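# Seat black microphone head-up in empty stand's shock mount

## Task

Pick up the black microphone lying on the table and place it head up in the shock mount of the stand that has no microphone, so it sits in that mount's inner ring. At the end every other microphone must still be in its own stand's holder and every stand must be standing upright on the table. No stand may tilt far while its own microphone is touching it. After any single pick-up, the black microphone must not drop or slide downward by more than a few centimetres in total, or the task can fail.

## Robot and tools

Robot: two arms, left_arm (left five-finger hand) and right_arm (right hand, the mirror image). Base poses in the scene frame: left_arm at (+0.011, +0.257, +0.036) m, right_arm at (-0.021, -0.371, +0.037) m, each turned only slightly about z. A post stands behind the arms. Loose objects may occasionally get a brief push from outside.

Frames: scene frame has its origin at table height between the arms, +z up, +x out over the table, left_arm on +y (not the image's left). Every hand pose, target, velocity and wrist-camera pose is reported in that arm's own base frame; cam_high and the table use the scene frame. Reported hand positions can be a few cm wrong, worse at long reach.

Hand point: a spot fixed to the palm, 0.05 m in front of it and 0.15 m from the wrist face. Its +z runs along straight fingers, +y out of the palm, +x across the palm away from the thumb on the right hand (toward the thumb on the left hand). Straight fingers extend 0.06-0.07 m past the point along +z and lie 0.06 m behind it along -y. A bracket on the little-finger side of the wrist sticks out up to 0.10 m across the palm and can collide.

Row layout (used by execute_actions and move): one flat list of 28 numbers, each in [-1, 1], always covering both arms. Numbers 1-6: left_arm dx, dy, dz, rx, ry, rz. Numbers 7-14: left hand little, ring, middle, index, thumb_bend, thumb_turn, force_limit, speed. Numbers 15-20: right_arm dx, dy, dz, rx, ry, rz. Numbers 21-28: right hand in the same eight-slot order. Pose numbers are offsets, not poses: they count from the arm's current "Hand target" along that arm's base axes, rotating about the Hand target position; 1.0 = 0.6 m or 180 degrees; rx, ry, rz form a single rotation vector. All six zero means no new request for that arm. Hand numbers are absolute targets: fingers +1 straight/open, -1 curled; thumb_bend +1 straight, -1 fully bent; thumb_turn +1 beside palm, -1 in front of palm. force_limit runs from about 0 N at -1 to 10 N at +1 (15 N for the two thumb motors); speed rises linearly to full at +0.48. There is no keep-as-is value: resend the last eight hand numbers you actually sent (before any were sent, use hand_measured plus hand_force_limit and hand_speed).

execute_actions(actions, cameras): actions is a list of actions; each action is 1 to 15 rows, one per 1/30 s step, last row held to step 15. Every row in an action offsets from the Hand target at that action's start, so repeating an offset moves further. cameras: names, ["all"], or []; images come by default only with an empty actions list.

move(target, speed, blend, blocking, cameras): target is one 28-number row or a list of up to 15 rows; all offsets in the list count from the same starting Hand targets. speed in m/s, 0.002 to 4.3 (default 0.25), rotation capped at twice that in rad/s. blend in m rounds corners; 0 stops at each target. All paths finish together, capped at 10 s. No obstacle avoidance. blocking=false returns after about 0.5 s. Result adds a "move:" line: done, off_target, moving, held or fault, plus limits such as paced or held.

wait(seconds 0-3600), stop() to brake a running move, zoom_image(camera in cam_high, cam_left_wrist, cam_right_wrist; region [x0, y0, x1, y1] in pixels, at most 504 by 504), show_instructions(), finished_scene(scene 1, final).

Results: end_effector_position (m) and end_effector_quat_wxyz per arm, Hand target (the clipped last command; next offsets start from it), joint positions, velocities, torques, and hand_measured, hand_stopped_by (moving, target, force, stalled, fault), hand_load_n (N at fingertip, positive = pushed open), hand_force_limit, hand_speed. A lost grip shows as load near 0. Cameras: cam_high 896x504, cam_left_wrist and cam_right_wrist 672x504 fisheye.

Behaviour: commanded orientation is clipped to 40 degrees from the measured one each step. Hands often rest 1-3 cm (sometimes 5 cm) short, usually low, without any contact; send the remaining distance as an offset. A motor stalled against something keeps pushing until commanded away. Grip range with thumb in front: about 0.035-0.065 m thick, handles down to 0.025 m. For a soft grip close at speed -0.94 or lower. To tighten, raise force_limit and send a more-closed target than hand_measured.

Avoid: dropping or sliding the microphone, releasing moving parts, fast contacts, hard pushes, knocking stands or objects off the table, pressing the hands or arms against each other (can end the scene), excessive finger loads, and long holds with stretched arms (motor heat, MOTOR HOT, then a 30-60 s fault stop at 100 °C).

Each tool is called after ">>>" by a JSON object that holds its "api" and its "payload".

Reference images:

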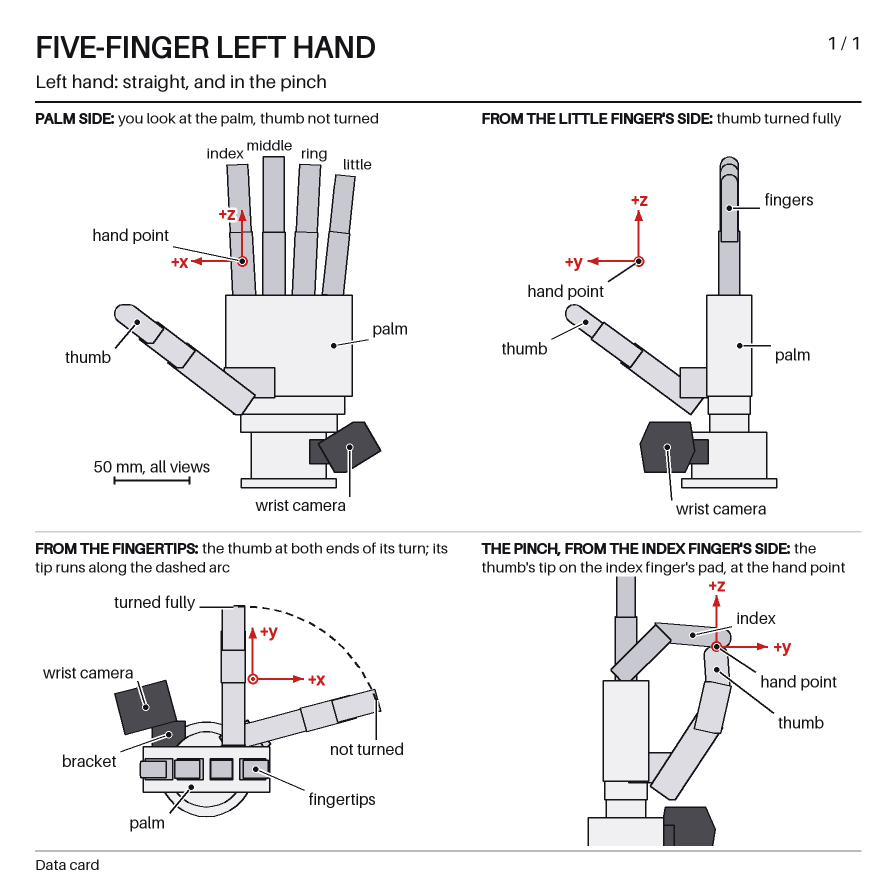

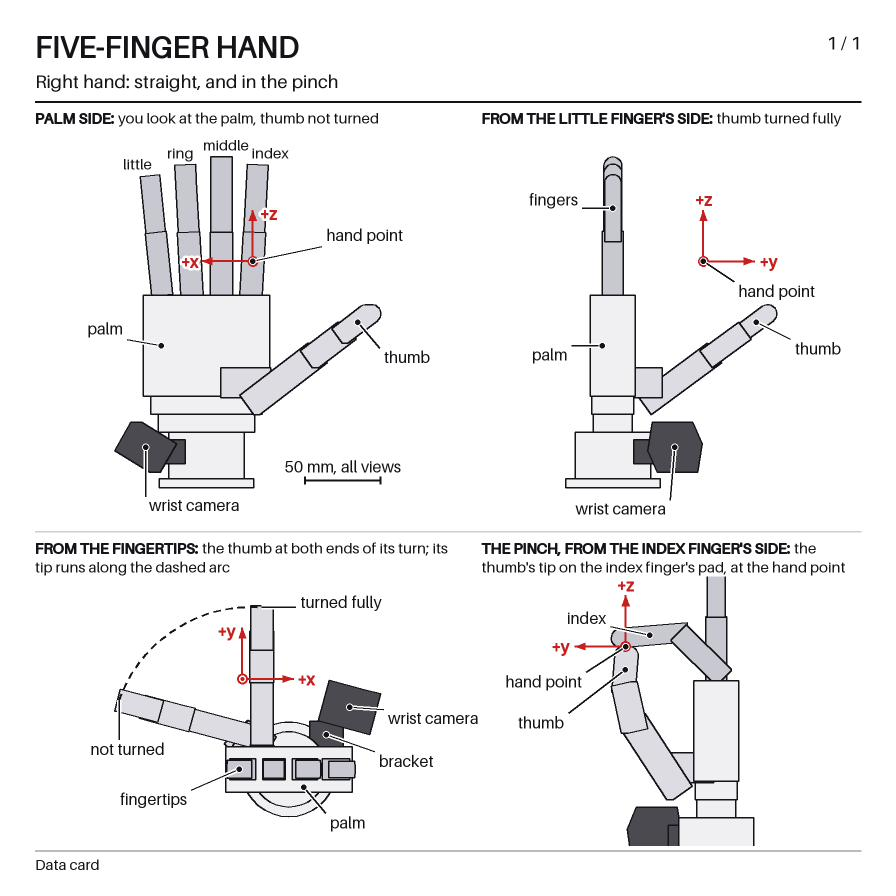

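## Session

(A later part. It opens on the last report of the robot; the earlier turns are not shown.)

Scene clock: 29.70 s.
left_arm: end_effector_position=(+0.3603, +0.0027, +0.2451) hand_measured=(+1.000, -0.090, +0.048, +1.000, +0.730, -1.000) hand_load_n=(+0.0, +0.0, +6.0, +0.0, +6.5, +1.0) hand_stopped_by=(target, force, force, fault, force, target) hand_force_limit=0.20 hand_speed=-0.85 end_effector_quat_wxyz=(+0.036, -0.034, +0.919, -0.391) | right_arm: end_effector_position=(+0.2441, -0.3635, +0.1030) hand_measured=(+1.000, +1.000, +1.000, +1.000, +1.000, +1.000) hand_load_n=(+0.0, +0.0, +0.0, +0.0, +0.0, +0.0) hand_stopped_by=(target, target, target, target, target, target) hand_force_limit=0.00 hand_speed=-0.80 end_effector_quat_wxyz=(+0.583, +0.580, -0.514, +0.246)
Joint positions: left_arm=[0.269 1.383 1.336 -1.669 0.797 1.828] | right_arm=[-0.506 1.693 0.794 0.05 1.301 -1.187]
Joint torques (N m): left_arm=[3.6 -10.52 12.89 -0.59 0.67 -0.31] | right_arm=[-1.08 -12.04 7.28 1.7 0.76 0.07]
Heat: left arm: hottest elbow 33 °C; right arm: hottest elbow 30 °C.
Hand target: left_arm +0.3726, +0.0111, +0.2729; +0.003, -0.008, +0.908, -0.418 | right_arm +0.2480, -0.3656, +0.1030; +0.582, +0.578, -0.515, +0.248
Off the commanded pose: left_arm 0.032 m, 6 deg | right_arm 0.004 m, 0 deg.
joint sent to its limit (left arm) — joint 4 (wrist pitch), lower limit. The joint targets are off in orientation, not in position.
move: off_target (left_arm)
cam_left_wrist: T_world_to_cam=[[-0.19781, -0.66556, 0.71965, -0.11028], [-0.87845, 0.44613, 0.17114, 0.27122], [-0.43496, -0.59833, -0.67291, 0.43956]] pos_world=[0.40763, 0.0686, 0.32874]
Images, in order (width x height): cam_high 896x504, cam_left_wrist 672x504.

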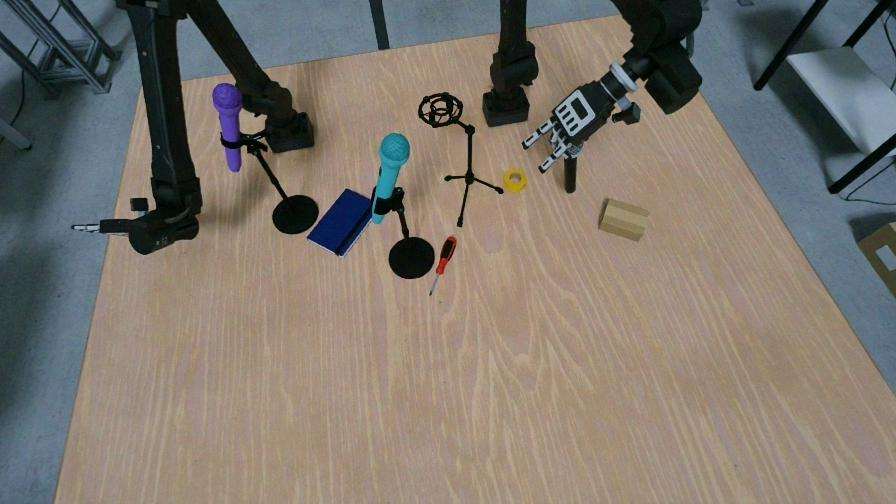

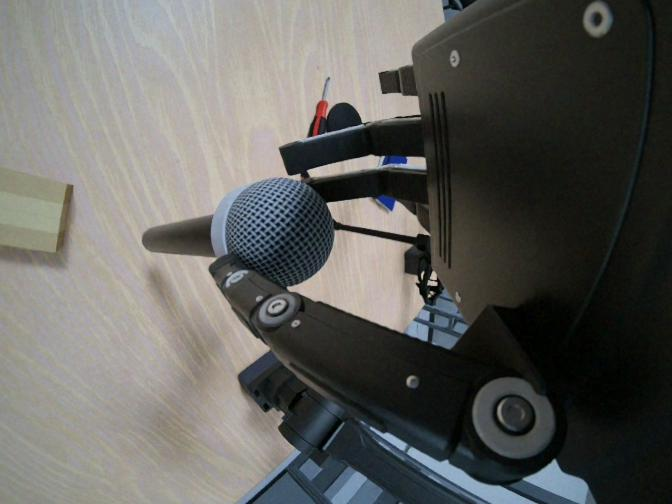

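>>> {"api": "move", "payload": {"target": [[-0.021,-0.018,0.353,-0.031,-0.0071,0.1333,1,-0.4,-0.4,1,0.0,-1,0.2,-0.85,0,0,0,0,0,0,1,1,1,1,1,1,0,-0.8]], "cameras": ["cam_left_wrist","cam_high"], "speed": 0.12}}

Scene clock: 33.13 s.
left_arm: end_effector_position=(+0.3616, -0.0036, +0.4527) hand_measured=(+1.000, -0.090, +0.048, +1.000, +0.730, -1.000) hand_load_n=(+0.0, +0.0, +6.0, +0.0, +6.5, +1.0) hand_stopped_by=(target, force, force, fault, force, target) hand_force_limit=0.20 hand_speed=-0.85 end_effector_quat_wxyz=(+0.159, -0.234, +0.849, -0.446) | right_arm: end_effector_position=(+0.2441, -0.3635, +0.1030) hand_measured=(+1.000, +1.000, +1.000, +1.000, +1.000, +1.000) hand_load_n=(+0.0, +0.0, +0.0, +0.0, +0.0, +0.0) hand_stopped_by=(target, target, target, target, target, target) hand_force_limit=0.00 hand_speed=-0.80 end_effector_quat_wxyz=(+0.583, +0.580, -0.514, +0.246)
Joint positions: left_arm=[0.359 1.239 1.702 -1.672 0.94 1.208] | right_arm=[-0.506 1.693 0.794 0.05 1.301 -1.187]
Joint torques (N m): left_arm=[3.55 -8.23 13.09 0.39 0.85 -0.31] | right_arm=[-1.44 -12.28 7.27 1.83 0.74 0.08]
Heat: left arm: hottest elbow 34 °C; right arm: hottest elbow 31 °C.
Hand target: left_arm +0.3600, +0.0003, +0.4847; +0.100, -0.192, +0.866, -0.452 | right_arm +0.2480, -0.3656, +0.1030; +0.582, +0.578, -0.515, +0.248
Off the commanded pose: left_arm 0.032 m, 9 deg | right_arm 0.004 m, 0 deg.
joint sent to its limit (left arm) — joint 4 (wrist pitch), lower limit. The joint targets are off in orientation, not in position.
move: off_target (left_arm)
cam_left_wrist: T_world_to_cam=[[0.03787, -0.57586, 0.81667, -0.39242], [-0.9983, 0.01437, 0.05643, 0.33334], [-0.04423, -0.81742, -0.57434, 0.38946]] pos_world=[0.36486, 0.08758, 0.52535]
Images, in order (width x height): cam_high 896x504, cam_left_wrist 672x504.

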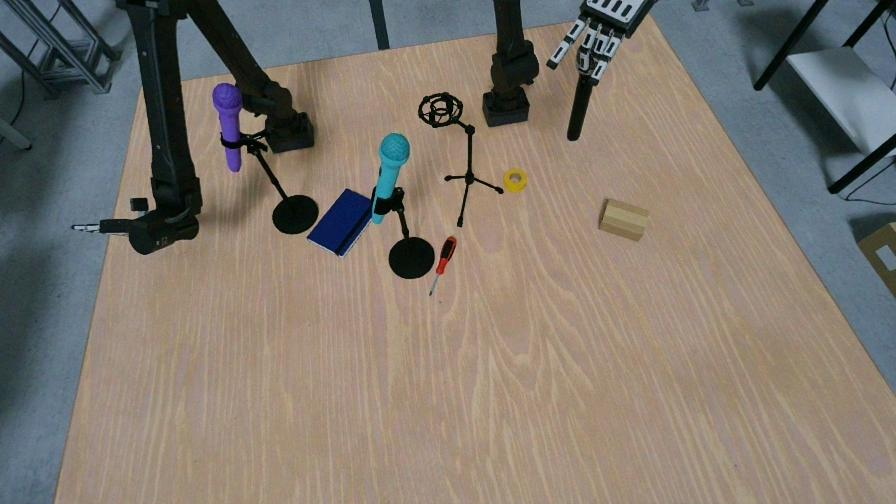

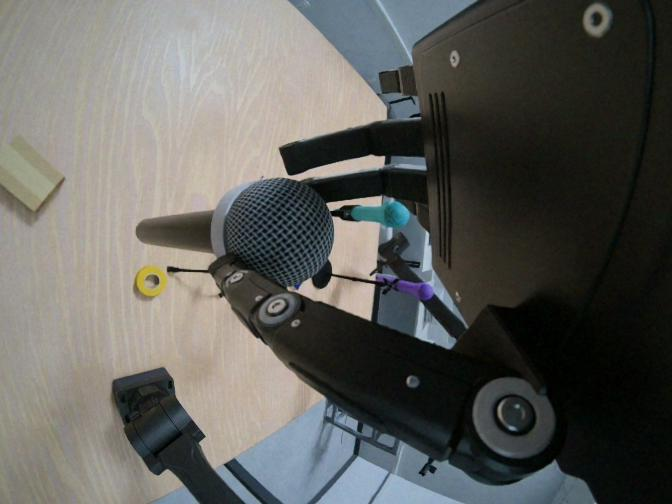

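>>> {"api": "move", "payload": {"target": [[0,0,0.054,0,0,0,1,-0.4,-0.4,1,0.0,-1,0.2,-0.85,0,0,0,0,0,0,1,1,1,1,1,1,0,-0.8],[-0.22,-0.3,0.054,0,0,0,1,-0.4,-0.4,1,0.0,-1,0.2,-0.85,0,0,0,0,0,0,1,1,1,1,1,1,0,-0.8]], "blend": 0.02, "cameras": ["cam_left_wrist","cam_high"], "speed": 0.12}}

Scene clock: 38.77 s.
left_arm: end_effector_position=(+0.2325, -0.1751, +0.5129) hand_measured=(+1.000, -0.090, +0.048, +1.000, +0.730, -1.000) hand_load_n=(+0.0, +0.0, +6.0, +0.0, +6.5, +0.5) hand_stopped_by=(target, force, force, fault, force, target) hand_force_limit=0.20 hand_speed=-0.85 end_effector_quat_wxyz=(+0.097, -0.195, +0.869, -0.444) | right_arm: end_effector_position=(+0.2441, -0.3635, +0.1030) hand_measured=(+1.000, +1.000, +1.000, +1.000, +1.000, +1.000) hand_load_n=(+0.0, +0.0, +0.0, +0.0, +0.0, +0.0) hand_stopped_by=(target, target, target, target, target, target) hand_force_limit=0.00 hand_speed=-0.80 end_effector_quat_wxyz=(+0.583, +0.580, -0.514, +0.246)
Joint positions: left_arm=[-0.238 1.001 1.699 -1.558 0.686 0.628] | right_arm=[-0.506 1.693 0.794 0.05 1.301 -1.187]
Joint torques (N m): left_arm=[0.97 -4.42 7.36 2 0.25 -0.33] | right_arm=[-1.61 -11.99 7.24 1.84 0.78 0.11]
Heat: left arm: hottest elbow 35 °C; right arm: hottest elbow 31 °C.
Hand target: left_arm +0.2280, -0.1797, +0.5172; +0.100, -0.192, +0.866, -0.452 | right_arm +0.2480, -0.3656, +0.1030; +0.582, +0.578, -0.515, +0.248
Off the commanded pose: left_arm 0.008 m, 1 deg | right_arm 0.004 m, 0 deg.
move: done
cam_left_wrist: T_world_to_cam=[[0.02647, -0.58248, 0.81241, -0.53183], [-0.9804, 0.14361, 0.13491, 0.18174], [-0.19525, -0.80006, -0.56726, 0.31269]] pos_world=[0.25331, -0.08571, 0.58492]
Images, in order (width x height): cam_high 896x504, cam_left_wrist 672x504.

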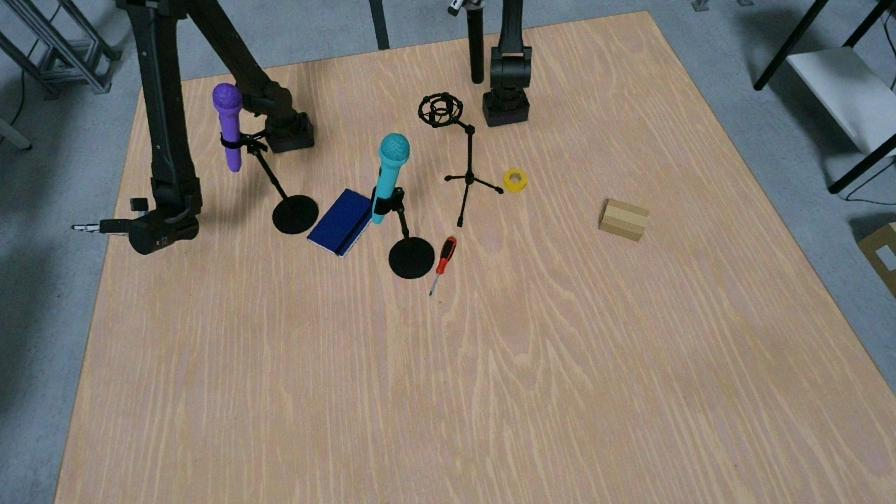

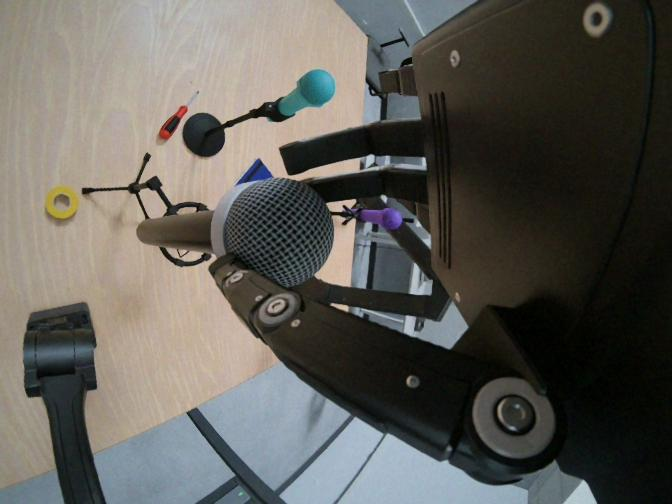

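>>> {"api": "zoom_image", "payload": {"camera": "cam_left_wrist", "region": [100, 140, 360, 310]}}

>>> {"api": "zoom_image", "payload": {"camera": "cam_high", "region": [400, 0, 540, 150]}}

Scaled by 1.938 from the camera's image (finer frame: 960x720).

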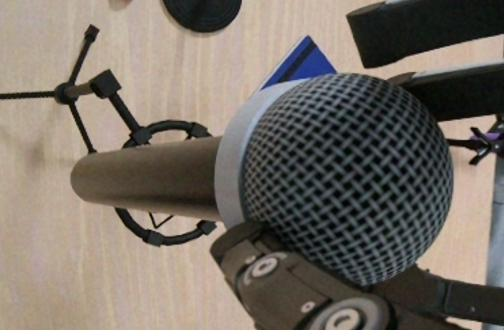

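Scaled by 3.360 from the camera's image (finer frame: 1280x720).

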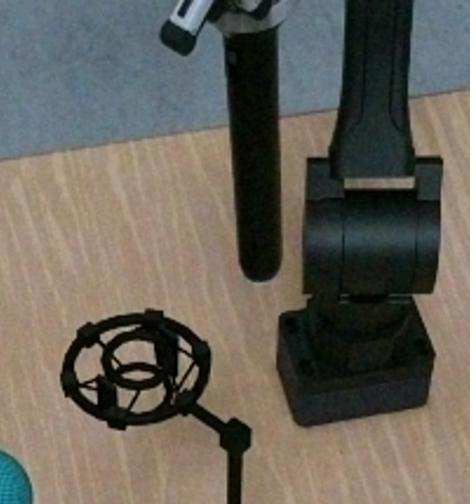

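>>> {"api": "move", "payload": {"target": [[-0.0687,-0.0942,-0.04,-0.035,-0.0172,0,1,-0.4,-0.4,1,0.0,-1,0.2,-0.85,0,0,0,0,0,0,1,1,1,1,1,1,0,-0.8]], "cameras": ["cam_left_wrist","cam_high"], "speed": 0.1}}

>>> {"api": "zoom_image", "payload": {"camera": "cam_left_wrist", "region": [100, 140, 360, 310]}}

>>> {"api": "zoom_image", "payload": {"camera": "cam_high", "region": [390, 0, 530, 150]}}

Scene clock: 40.93 s.
left_arm: end_effector_position=(+0.1931, -0.2329, +0.4851) hand_measured=(+1.000, -0.090, +0.048, +1.000, +0.730, -1.000) hand_load_n=(+0.0, +0.0, +6.0, +0.0, +7.0, +0.5) hand_stopped_by=(target, force, force, fault, force, target) hand_force_limit=0.20 hand_speed=-0.85 end_effector_quat_wxyz=(+0.109, -0.189, +0.844, -0.490) | right_arm: end_effector_position=(+0.2441, -0.3635, +0.1030) hand_measured=(+1.000, +1.000, +1.000, +1.000, +1.000, +1.000) hand_load_n=(+0.0, +0.5, +0.0, +0.0, +0.0, +0.0) hand_stopped_by=(target, target, target, target, target, target) hand_force_limit=0.00 hand_speed=-0.80 end_effector_quat_wxyz=(+0.583, +0.580, -0.514, +0.246)
Joint positions: left_arm=[-0.524 0.826 1.443 -1.225 0.519 0.332] | right_arm=[-0.506 1.693 0.794 0.05 1.301 -1.187]
Joint torques (N m): left_arm=[0.79 -3.43 8.17 2.58 0.05 -0.32] | right_arm=[-1.2 -11.87 7.13 1.87 0.83 0.09]
Heat: left arm: hottest elbow 35 °C; right arm: hottest elbow 31 °C.
Hand target: left_arm +0.1868, -0.2362, +0.4932; +0.112, -0.185, +0.836, -0.504 | right_arm +0.2480, -0.3656, +0.1030; +0.582, +0.578, -0.515, +0.248
Off the commanded pose: left_arm 0.011 m, 2 deg | right_arm 0.004 m, 0 deg.
move: off_target (left_arm)
cam_left_wrist: T_world_to_cam=[[-0.01512, -0.50215, 0.86465, -0.54044], [-0.98564, 0.15295, 0.07159, 0.1891], [-0.1682, -0.85115, -0.49725, 0.19182]] pos_world=[0.21047, -0.13704, 0.54914]
Images, in order (width x height): cam_high 896x504, cam_left_wrist 672x504.

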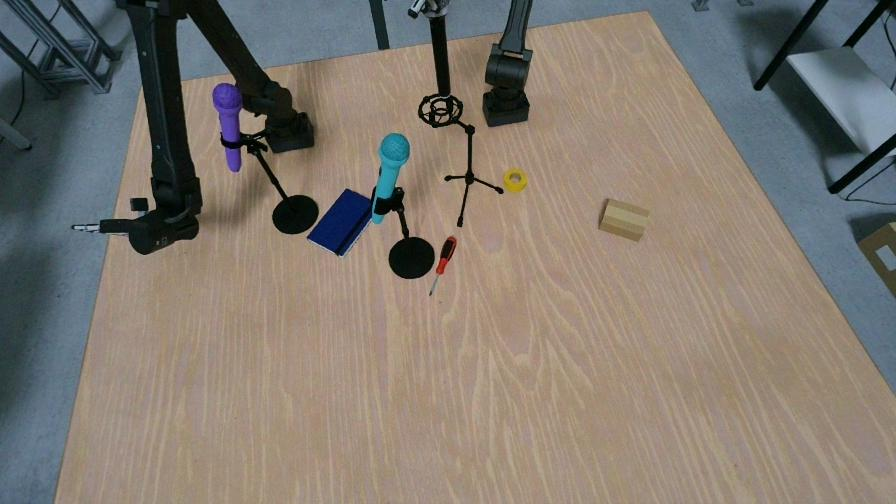

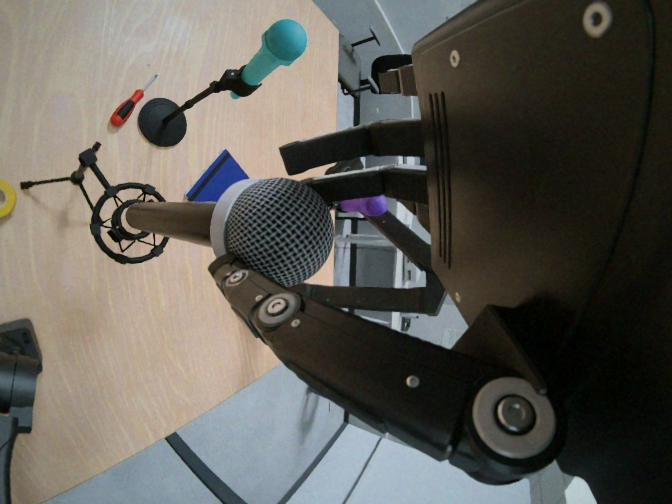

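Scaled by 1.938 from the camera's image (finer frame: 960x720).

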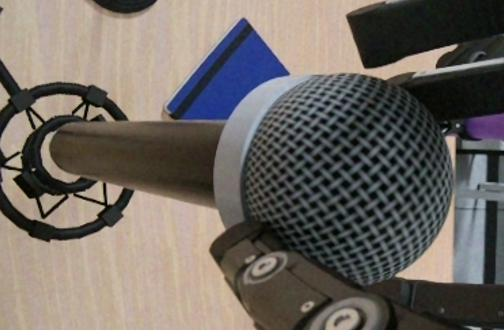

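Scaled by 3.360 from the camera's image (finer frame: 1280x720).

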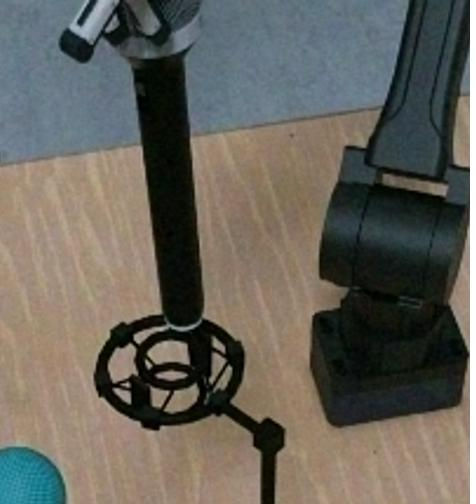

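>>> {"api": "zoom_image", "payload": {"camera": "cam_high", "region": [410, 80, 475, 135]}}

>>> {"api": "zoom_image", "payload": {"camera": "cam_left_wrist", "region": [80, 170, 190, 275]}}

Scaled by 7.754 from the camera's image (finer frame: 1280x720).

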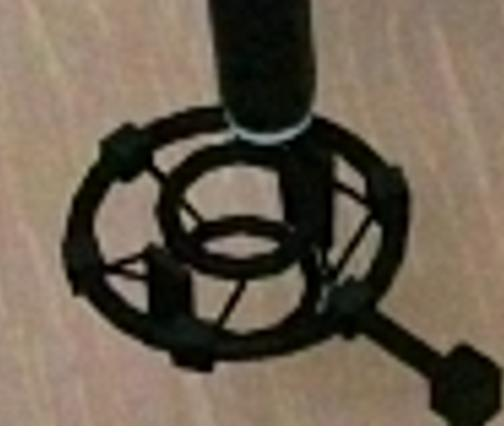

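Scaled by 4.582 from the camera's image (finer frame: 960x720).

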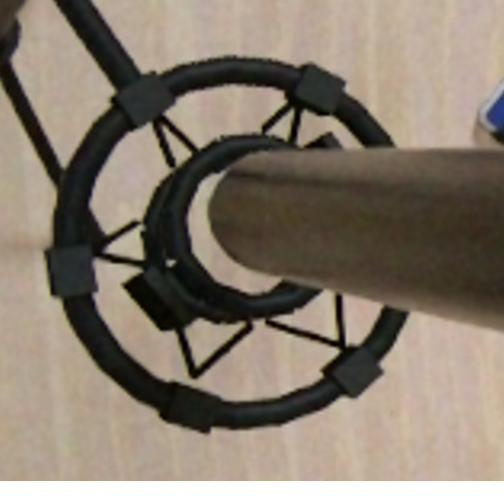

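>>> {"api": "move", "payload": {"target": [[-0.0067,-0.02,-0.0367,0,0,0,1,-0.4,-0.4,1,0.0,-1,0.2,-0.85,0,0,0,0,0,0,1,1,1,1,1,1,0,-0.8]], "cameras": ["cam_left_wrist","cam_high"], "speed": 0.06}}

>>> {"api": "zoom_image", "payload": {"camera": "cam_left_wrist", "region": [80, 160, 190, 270]}}

>>> {"api": "zoom_image", "payload": {"camera": "cam_high", "region": [405, 70, 475, 140]}}

Scene clock: 43.33 s.
left_arm: end_effector_position=(+0.1884, -0.2448, +0.4625) hand_measured=(+1.000, -0.090, +0.048, +1.000, +0.730, -1.000) hand_load_n=(+0.0, +0.0, +5.5, +0.0, +7.0, +0.5) hand_stopped_by=(target, force, force, fault, force, target) hand_force_limit=0.20 hand_speed=-0.85 end_effector_quat_wxyz=(+0.109, -0.188, +0.845, -0.489) | right_arm: end_effector_position=(+0.2441, -0.3635, +0.1030) hand_measured=(+1.000, +1.000, +1.000, +1.000, +1.000, +1.000) hand_load_n=(-0.5, +0.0, +0.0, +0.0, +0.0, +0.0) hand_stopped_by=(target, target, target, target, target, target) hand_force_limit=0.00 hand_speed=-0.80 end_effector_quat_wxyz=(+0.583, +0.580, -0.514, +0.246)
Joint positions: left_arm=[-0.592 0.796 1.359 -1.152 0.463 0.29] | right_arm=[-0.506 1.693 0.794 0.05 1.301 -1.187]
Joint torques (N m): left_arm=[1.61 -3.25 8.5 2.63 0.01 -0.37] | right_arm=[-0.73 -11.16 7.08 1.74 0.7 0]
Heat: left arm: hottest elbow 35 °C; right arm: hottest elbow 31 °C.
Hand target: left_arm +0.1828, -0.2482, +0.4711; +0.112, -0.185, +0.836, -0.504 | right_arm +0.2480, -0.3656, +0.1030; +0.582, +0.578, -0.515, +0.248
Off the commanded pose: left_arm 0.011 m, 2 deg | right_arm 0.004 m, 0 deg.
move: off_target (left_arm)
cam_left_wrist: T_world_to_cam=[[-0.01537, -0.50384, 0.86366, -0.52686], [-0.9856, 0.15311, 0.07177, 0.18782], [-0.16839, -0.85012, -0.49894, 0.17076]] pos_world=[0.20577, -0.14904, 0.52674]
Images, in order (width x height): cam_high 896x504, cam_left_wrist 672x504.

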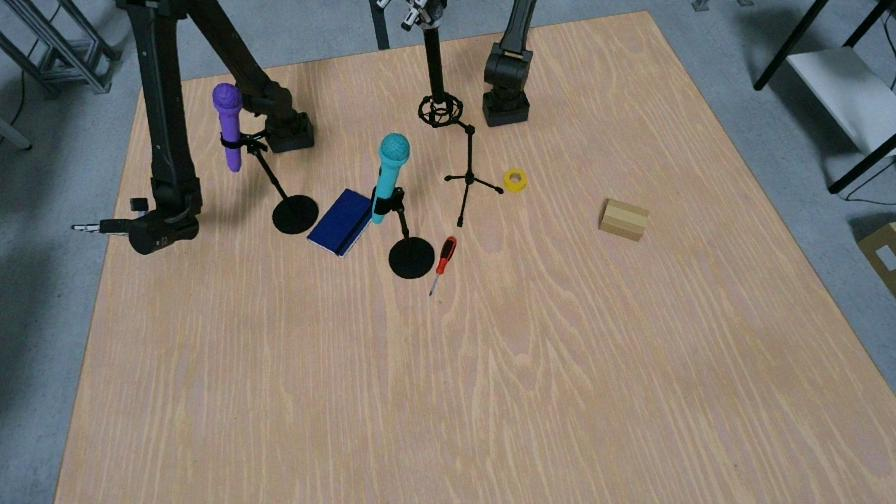

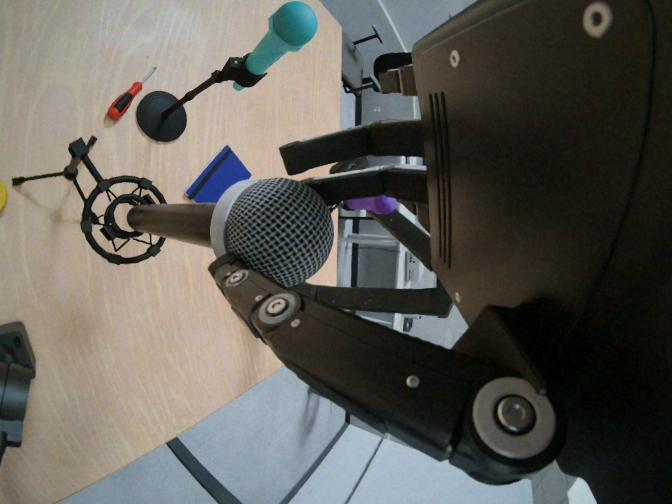

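Scaled by 4.582 from the camera's image (finer frame: 960x720).

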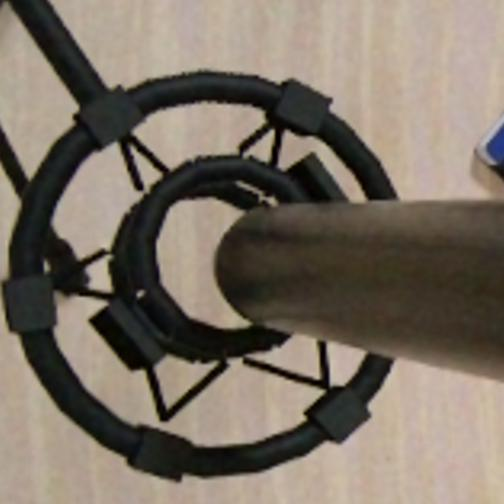

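Scaled by 7.200 from the camera's image (finer frame: 1280x720).

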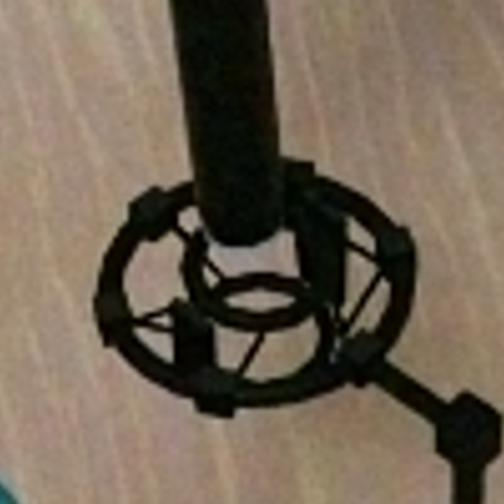

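>>> {"api": "move", "payload": {"target": [[0.0035,0.0065,-0.02,0,0,0,1,-0.4,-0.4,1,0.0,-1,0.2,-0.85,0,0,0,0,0,0,1,1,1,1,1,1,0,-0.8]], "cameras": ["cam_left_wrist","cam_high"], "speed": 0.06}}

>>> {"api": "zoom_image", "payload": {"camera": "cam_left_wrist", "region": [80, 160, 190, 270]}}

>>> {"api": "zoom_image", "payload": {"camera": "cam_high", "region": [405, 70, 475, 140]}}

Scene clock: 44.50 s.
left_arm: end_effector_position=(+0.1846, -0.2447, +0.4536) hand_measured=(+1.000, -0.090, +0.048, +1.000, +0.730, -1.000) hand_load_n=(+0.0, +0.0, +6.0, -0.5, +6.5, +0.5) hand_stopped_by=(target, force, force, fault, force, target) hand_force_limit=0.20 hand_speed=-0.85 end_effector_quat_wxyz=(+0.105, -0.186, +0.844, -0.492) | right_arm: end_effector_position=(+0.2441, -0.3635, +0.1030) hand_measured=(+1.000, +1.000, +1.000, +1.000, +1.000, +1.000) hand_load_n=(+0.0, +0.0, +0.0, +0.0, +0.0, +0.0) hand_stopped_by=(target, target, target, target, target, target) hand_force_limit=0.00 hand_speed=-0.80 end_effector_quat_wxyz=(+0.583, +0.580, -0.514, +0.246)
Joint positions: left_arm=[-0.592 0.776 1.322 -1.133 0.474 0.288] | right_arm=[-0.506 1.693 0.794 0.05 1.301 -1.187]
Joint torques (N m): left_arm=[2.78 -2.9 8.21 2.66 0.26 -0.18] | right_arm=[-0.67 -12.1 7.35 1.89 0.72 0]
Heat: left arm: hottest elbow 35 °C; right arm: hottest elbow 31 °C.
Hand target: left_arm +0.1848, -0.2443, +0.4592; +0.112, -0.185, +0.836, -0.504 | right_arm +0.2480, -0.3656, +0.1030; +0.582, +0.578, -0.515, +0.248
Off the commanded pose: left_arm 0.006 m, 2 deg | right_arm 0.004 m, 0 deg.
move: done
cam_left_wrist: T_world_to_cam=[[-0.0167, -0.49761, 0.86724, -0.51896], [-0.984, 0.16207, 0.07404, 0.18555], [-0.17739, -0.85213, -0.49235, 0.16392]] pos_world=[0.20299, -0.14863, 0.51703]
Images, in order (width x height): cam_high 896x504, cam_left_wrist 672x504.

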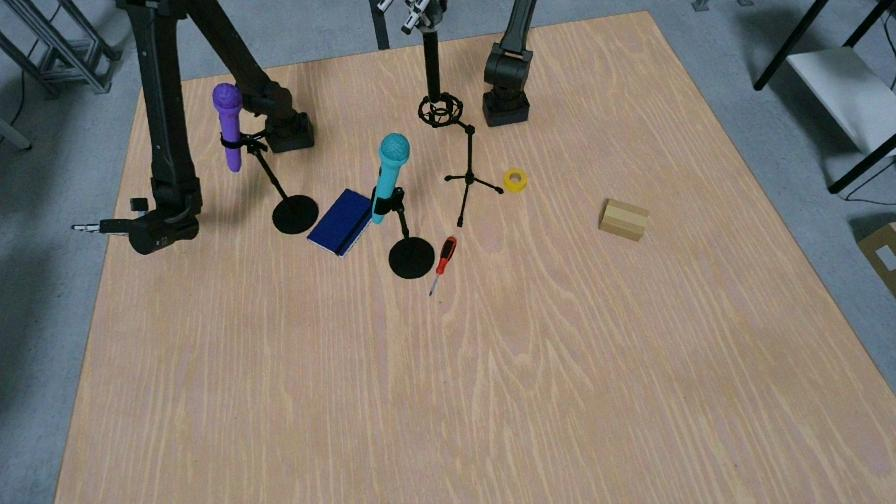

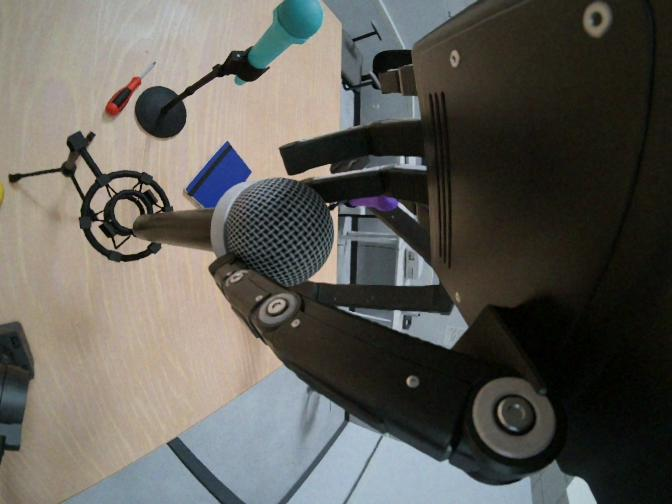

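Scaled by 4.582 from the camera's image (finer frame: 960x720).

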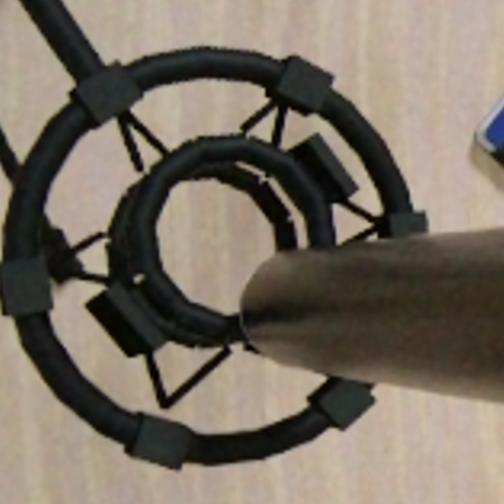

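Scaled by 7.200 from the camera's image (finer frame: 1280x720).

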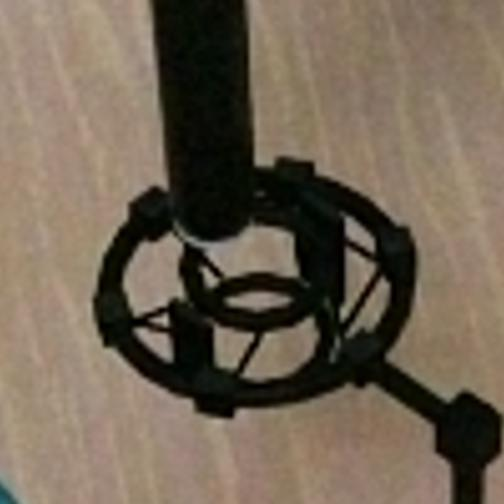

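>>> {"api": "wait", "payload": {"seconds": 1, "cameras": ["cam_left_wrist","cam_high"]}}

>>> {"api": "zoom_image", "payload": {"camera": "cam_left_wrist", "region": [80, 160, 190, 270]}}

>>> {"api": "zoom_image", "payload": {"camera": "cam_high", "region": [405, 70, 475, 140]}}

>>> {"api": "zoom_image", "payload": {"camera": "cam_high", "region": [370, 0, 500, 130]}}

Scene clock: 45.63 s.
left_arm: end_effector_position=(+0.1846, -0.2447, +0.4536) hand_measured=(+1.000, -0.090, +0.048, +1.000, +0.730, -1.000) hand_load_n=(+0.0, +0.0, +6.0, +0.0, +6.5, +1.0) hand_stopped_by=(target, force, force, fault, force, target) hand_force_limit=0.20 hand_speed=-0.85 end_effector_quat_wxyz=(+0.105, -0.186, +0.844, -0.492) | right_arm: end_effector_position=(+0.2441, -0.3635, +0.1030) hand_measured=(+1.000, +1.000, +1.000, +1.000, +1.000, +1.000) hand_load_n=(+0.0, +0.0, +0.0, +0.0, +0.0, +0.0) hand_stopped_by=(target, target, target, target, target, target) hand_force_limit=0.00 hand_speed=-0.80 end_effector_quat_wxyz=(+0.583, +0.580, -0.514, +0.246)
Joint positions: left_arm=[-0.592 0.776 1.322 -1.133 0.474 0.288] | right_arm=[-0.506 1.693 0.794 0.05 1.301 -1.187]
Joint torques (N m): left_arm=[2.78 -2.9 8.29 2.59 0.25 -0.18] | right_arm=[-0.15 -11.63 7.2 1.99 0.71 0.05]
Heat: left arm: hottest elbow 35 °C; right arm: hottest elbow 31 °C.
Hand target: left_arm +0.1848, -0.2443, +0.4592; +0.112, -0.185, +0.836, -0.504 | right_arm +0.2480, -0.3656, +0.1030; +0.582, +0.578, -0.515, +0.248
Off the commanded pose: left_arm 0.006 m, 2 deg | right_arm 0.004 m, 0 deg.
wait: 1.00 s; at rest by 0.03 s
cam_left_wrist: T_world_to_cam=[[-0.0167, -0.49761, 0.86724, -0.51896], [-0.984, 0.16207, 0.07404, 0.18555], [-0.17739, -0.85213, -0.49235, 0.16392]] pos_world=[0.20299, -0.14863, 0.51703]
Images, in order (width x height): cam_high 896x504, cam_left_wrist 672x504.

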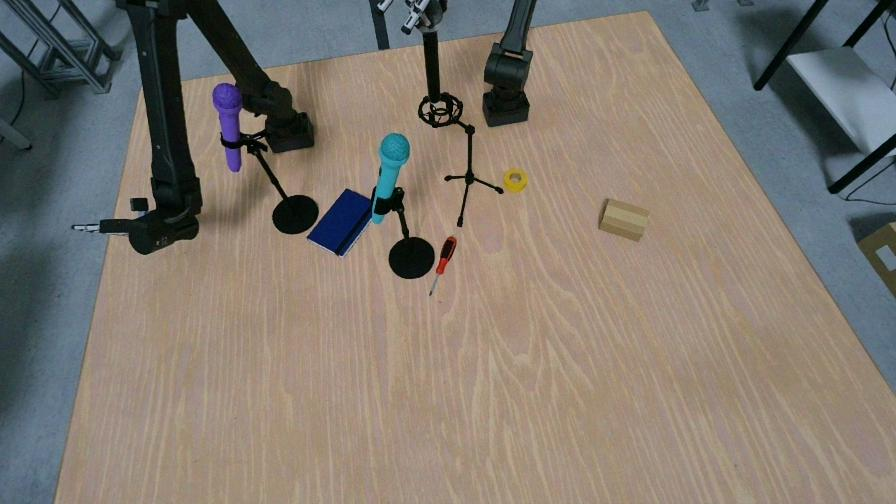

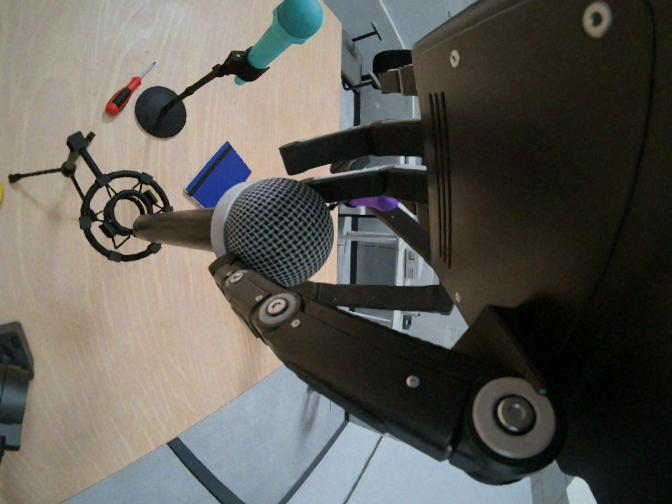

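Scaled by 4.582 from the camera's image (finer frame: 960x720).

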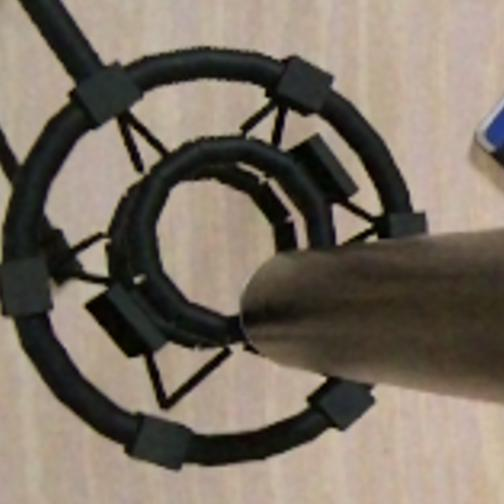

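Scaled by 7.200 from the camera's image (finer frame: 1280x720).

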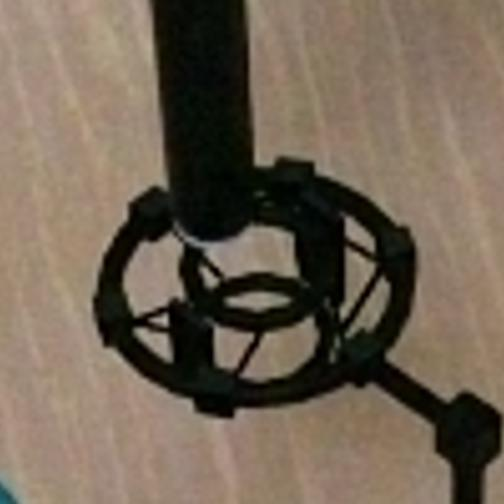

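Scaled by 3.877 from the camera's image (finer frame: 1280x720).

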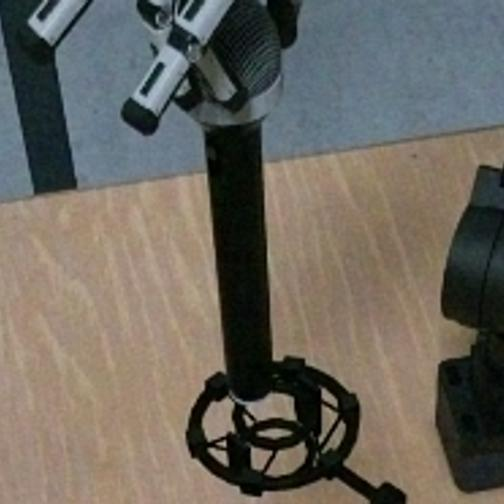

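>>> {"api": "move", "payload": {"target": [[0.0267,0.0183,0.0133,0,0,0,1,-0.4,-0.4,1,0.0,-1,0.2,-0.85,0,0,0,0,0,0,1,1,1,1,1,1,0,-0.8]], "cameras": ["cam_left_wrist","cam_high"], "speed": 0.04}}

>>> {"api": "zoom_image", "payload": {"camera": "cam_left_wrist", "region": [80, 160, 190, 270]}}

>>> {"api": "zoom_image", "payload": {"camera": "cam_high", "region": [405, 70, 475, 140]}}

>>> {"api": "zoom_image", "payload": {"camera": "cam_high", "region": [370, 0, 500, 130]}}

Scene clock: 47.20 s.
left_arm: end_effector_position=(+0.1973, -0.2364, +0.4517) hand_measured=(+1.000, -0.090, +0.048, +1.000, +0.730, -1.000) hand_load_n=(+0.0, +0.0, +6.0, +0.0, +6.5, +0.5) hand_stopped_by=(target, force, force, fault, force, target) hand_force_limit=0.20 hand_speed=-0.85 end_effector_quat_wxyz=(+0.098, -0.191, +0.841, -0.496) | right_arm: end_effector_position=(+0.2441, -0.3635, +0.1030) hand_measured=(+1.000, +1.000, +1.000, +1.000, +1.000, +1.000) hand_load_n=(+0.0, +0.0, +0.0, +0.0, +0.0, +0.0) hand_stopped_by=(target, target, target, target, target, target) hand_force_limit=0.00 hand_speed=-0.80 end_effector_quat_wxyz=(+0.583, +0.580, -0.514, +0.246)
Joint positions: left_arm=[-0.507 0.792 1.322 -1.141 0.552 0.324] | right_arm=[-0.506 1.693 0.794 0.05 1.301 -1.187]
Joint torques (N m): left_arm=[3.49 -1.79 11.15 1.33 0.28 0.08] | right_arm=[-0.67 -11.75 7.09 2.17 0.73 0.04]
Heat: left arm: hottest elbow 35 °C; right arm: hottest elbow 31 °C.
Hand target: left_arm +0.2009, -0.2333, +0.4671; +0.112, -0.185, +0.836, -0.504 | right_arm +0.2480, -0.3656, +0.1030; +0.582, +0.578, -0.515, +0.248
Off the commanded pose: left_arm 0.016 m, 2 deg | right_arm 0.004 m, 0 deg.
move: off_target (left_arm)
cam_left_wrist: T_world_to_cam=[[-0.00277, -0.48706, 0.87336, -0.51603], [-0.98318, 0.16081, 0.08657, 0.19082], [-0.18261, -0.85844, -0.47931, 0.16599]] pos_world=[0.21649, -0.13953, 0.51372]
Images, in order (width x height): cam_high 896x504, cam_left_wrist 672x504.

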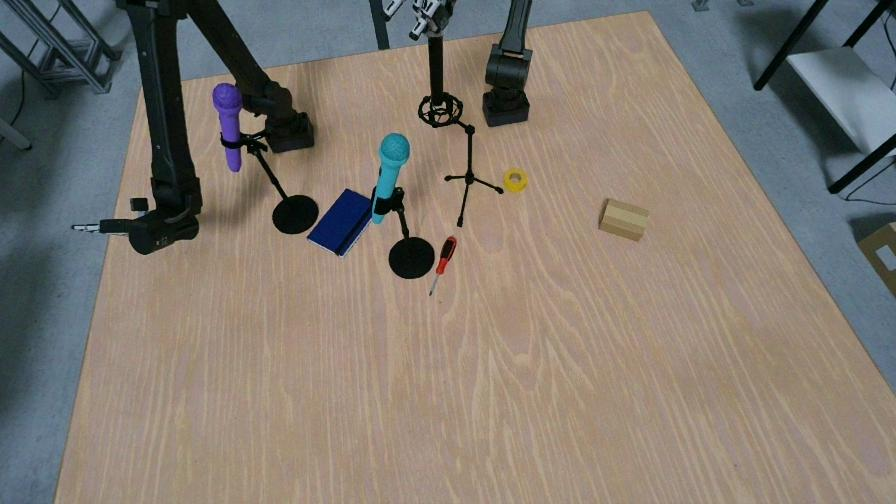

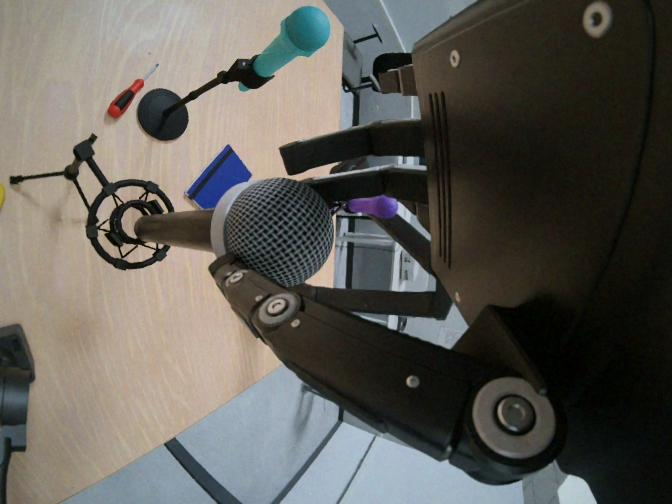

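Scaled by 4.582 from the camera's image (finer frame: 960x720).

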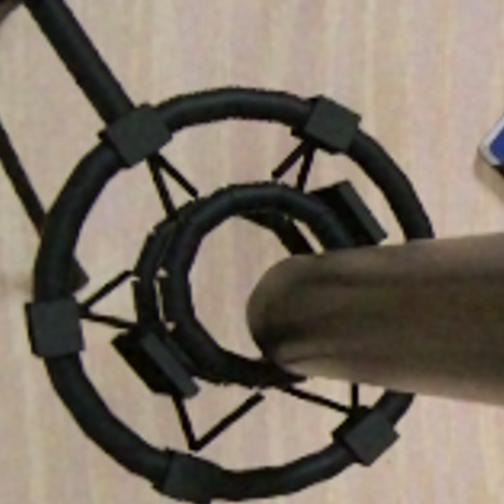

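Scaled by 7.200 from the camera's image (finer frame: 1280x720).

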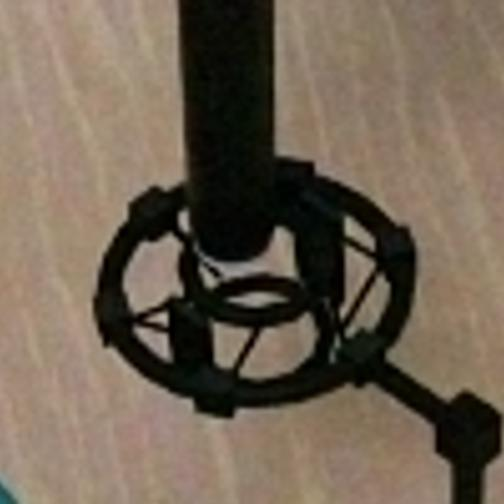

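Scaled by 3.877 from the camera's image (finer frame: 1280x720).

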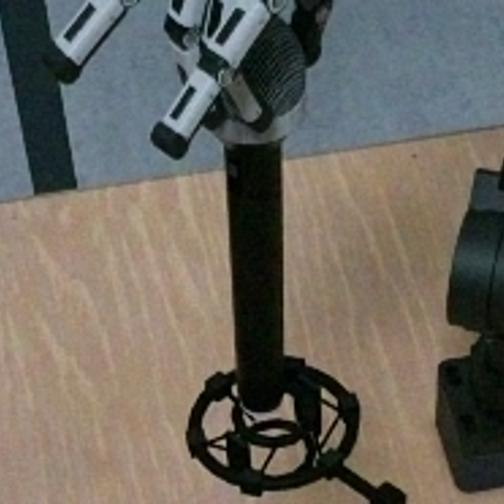

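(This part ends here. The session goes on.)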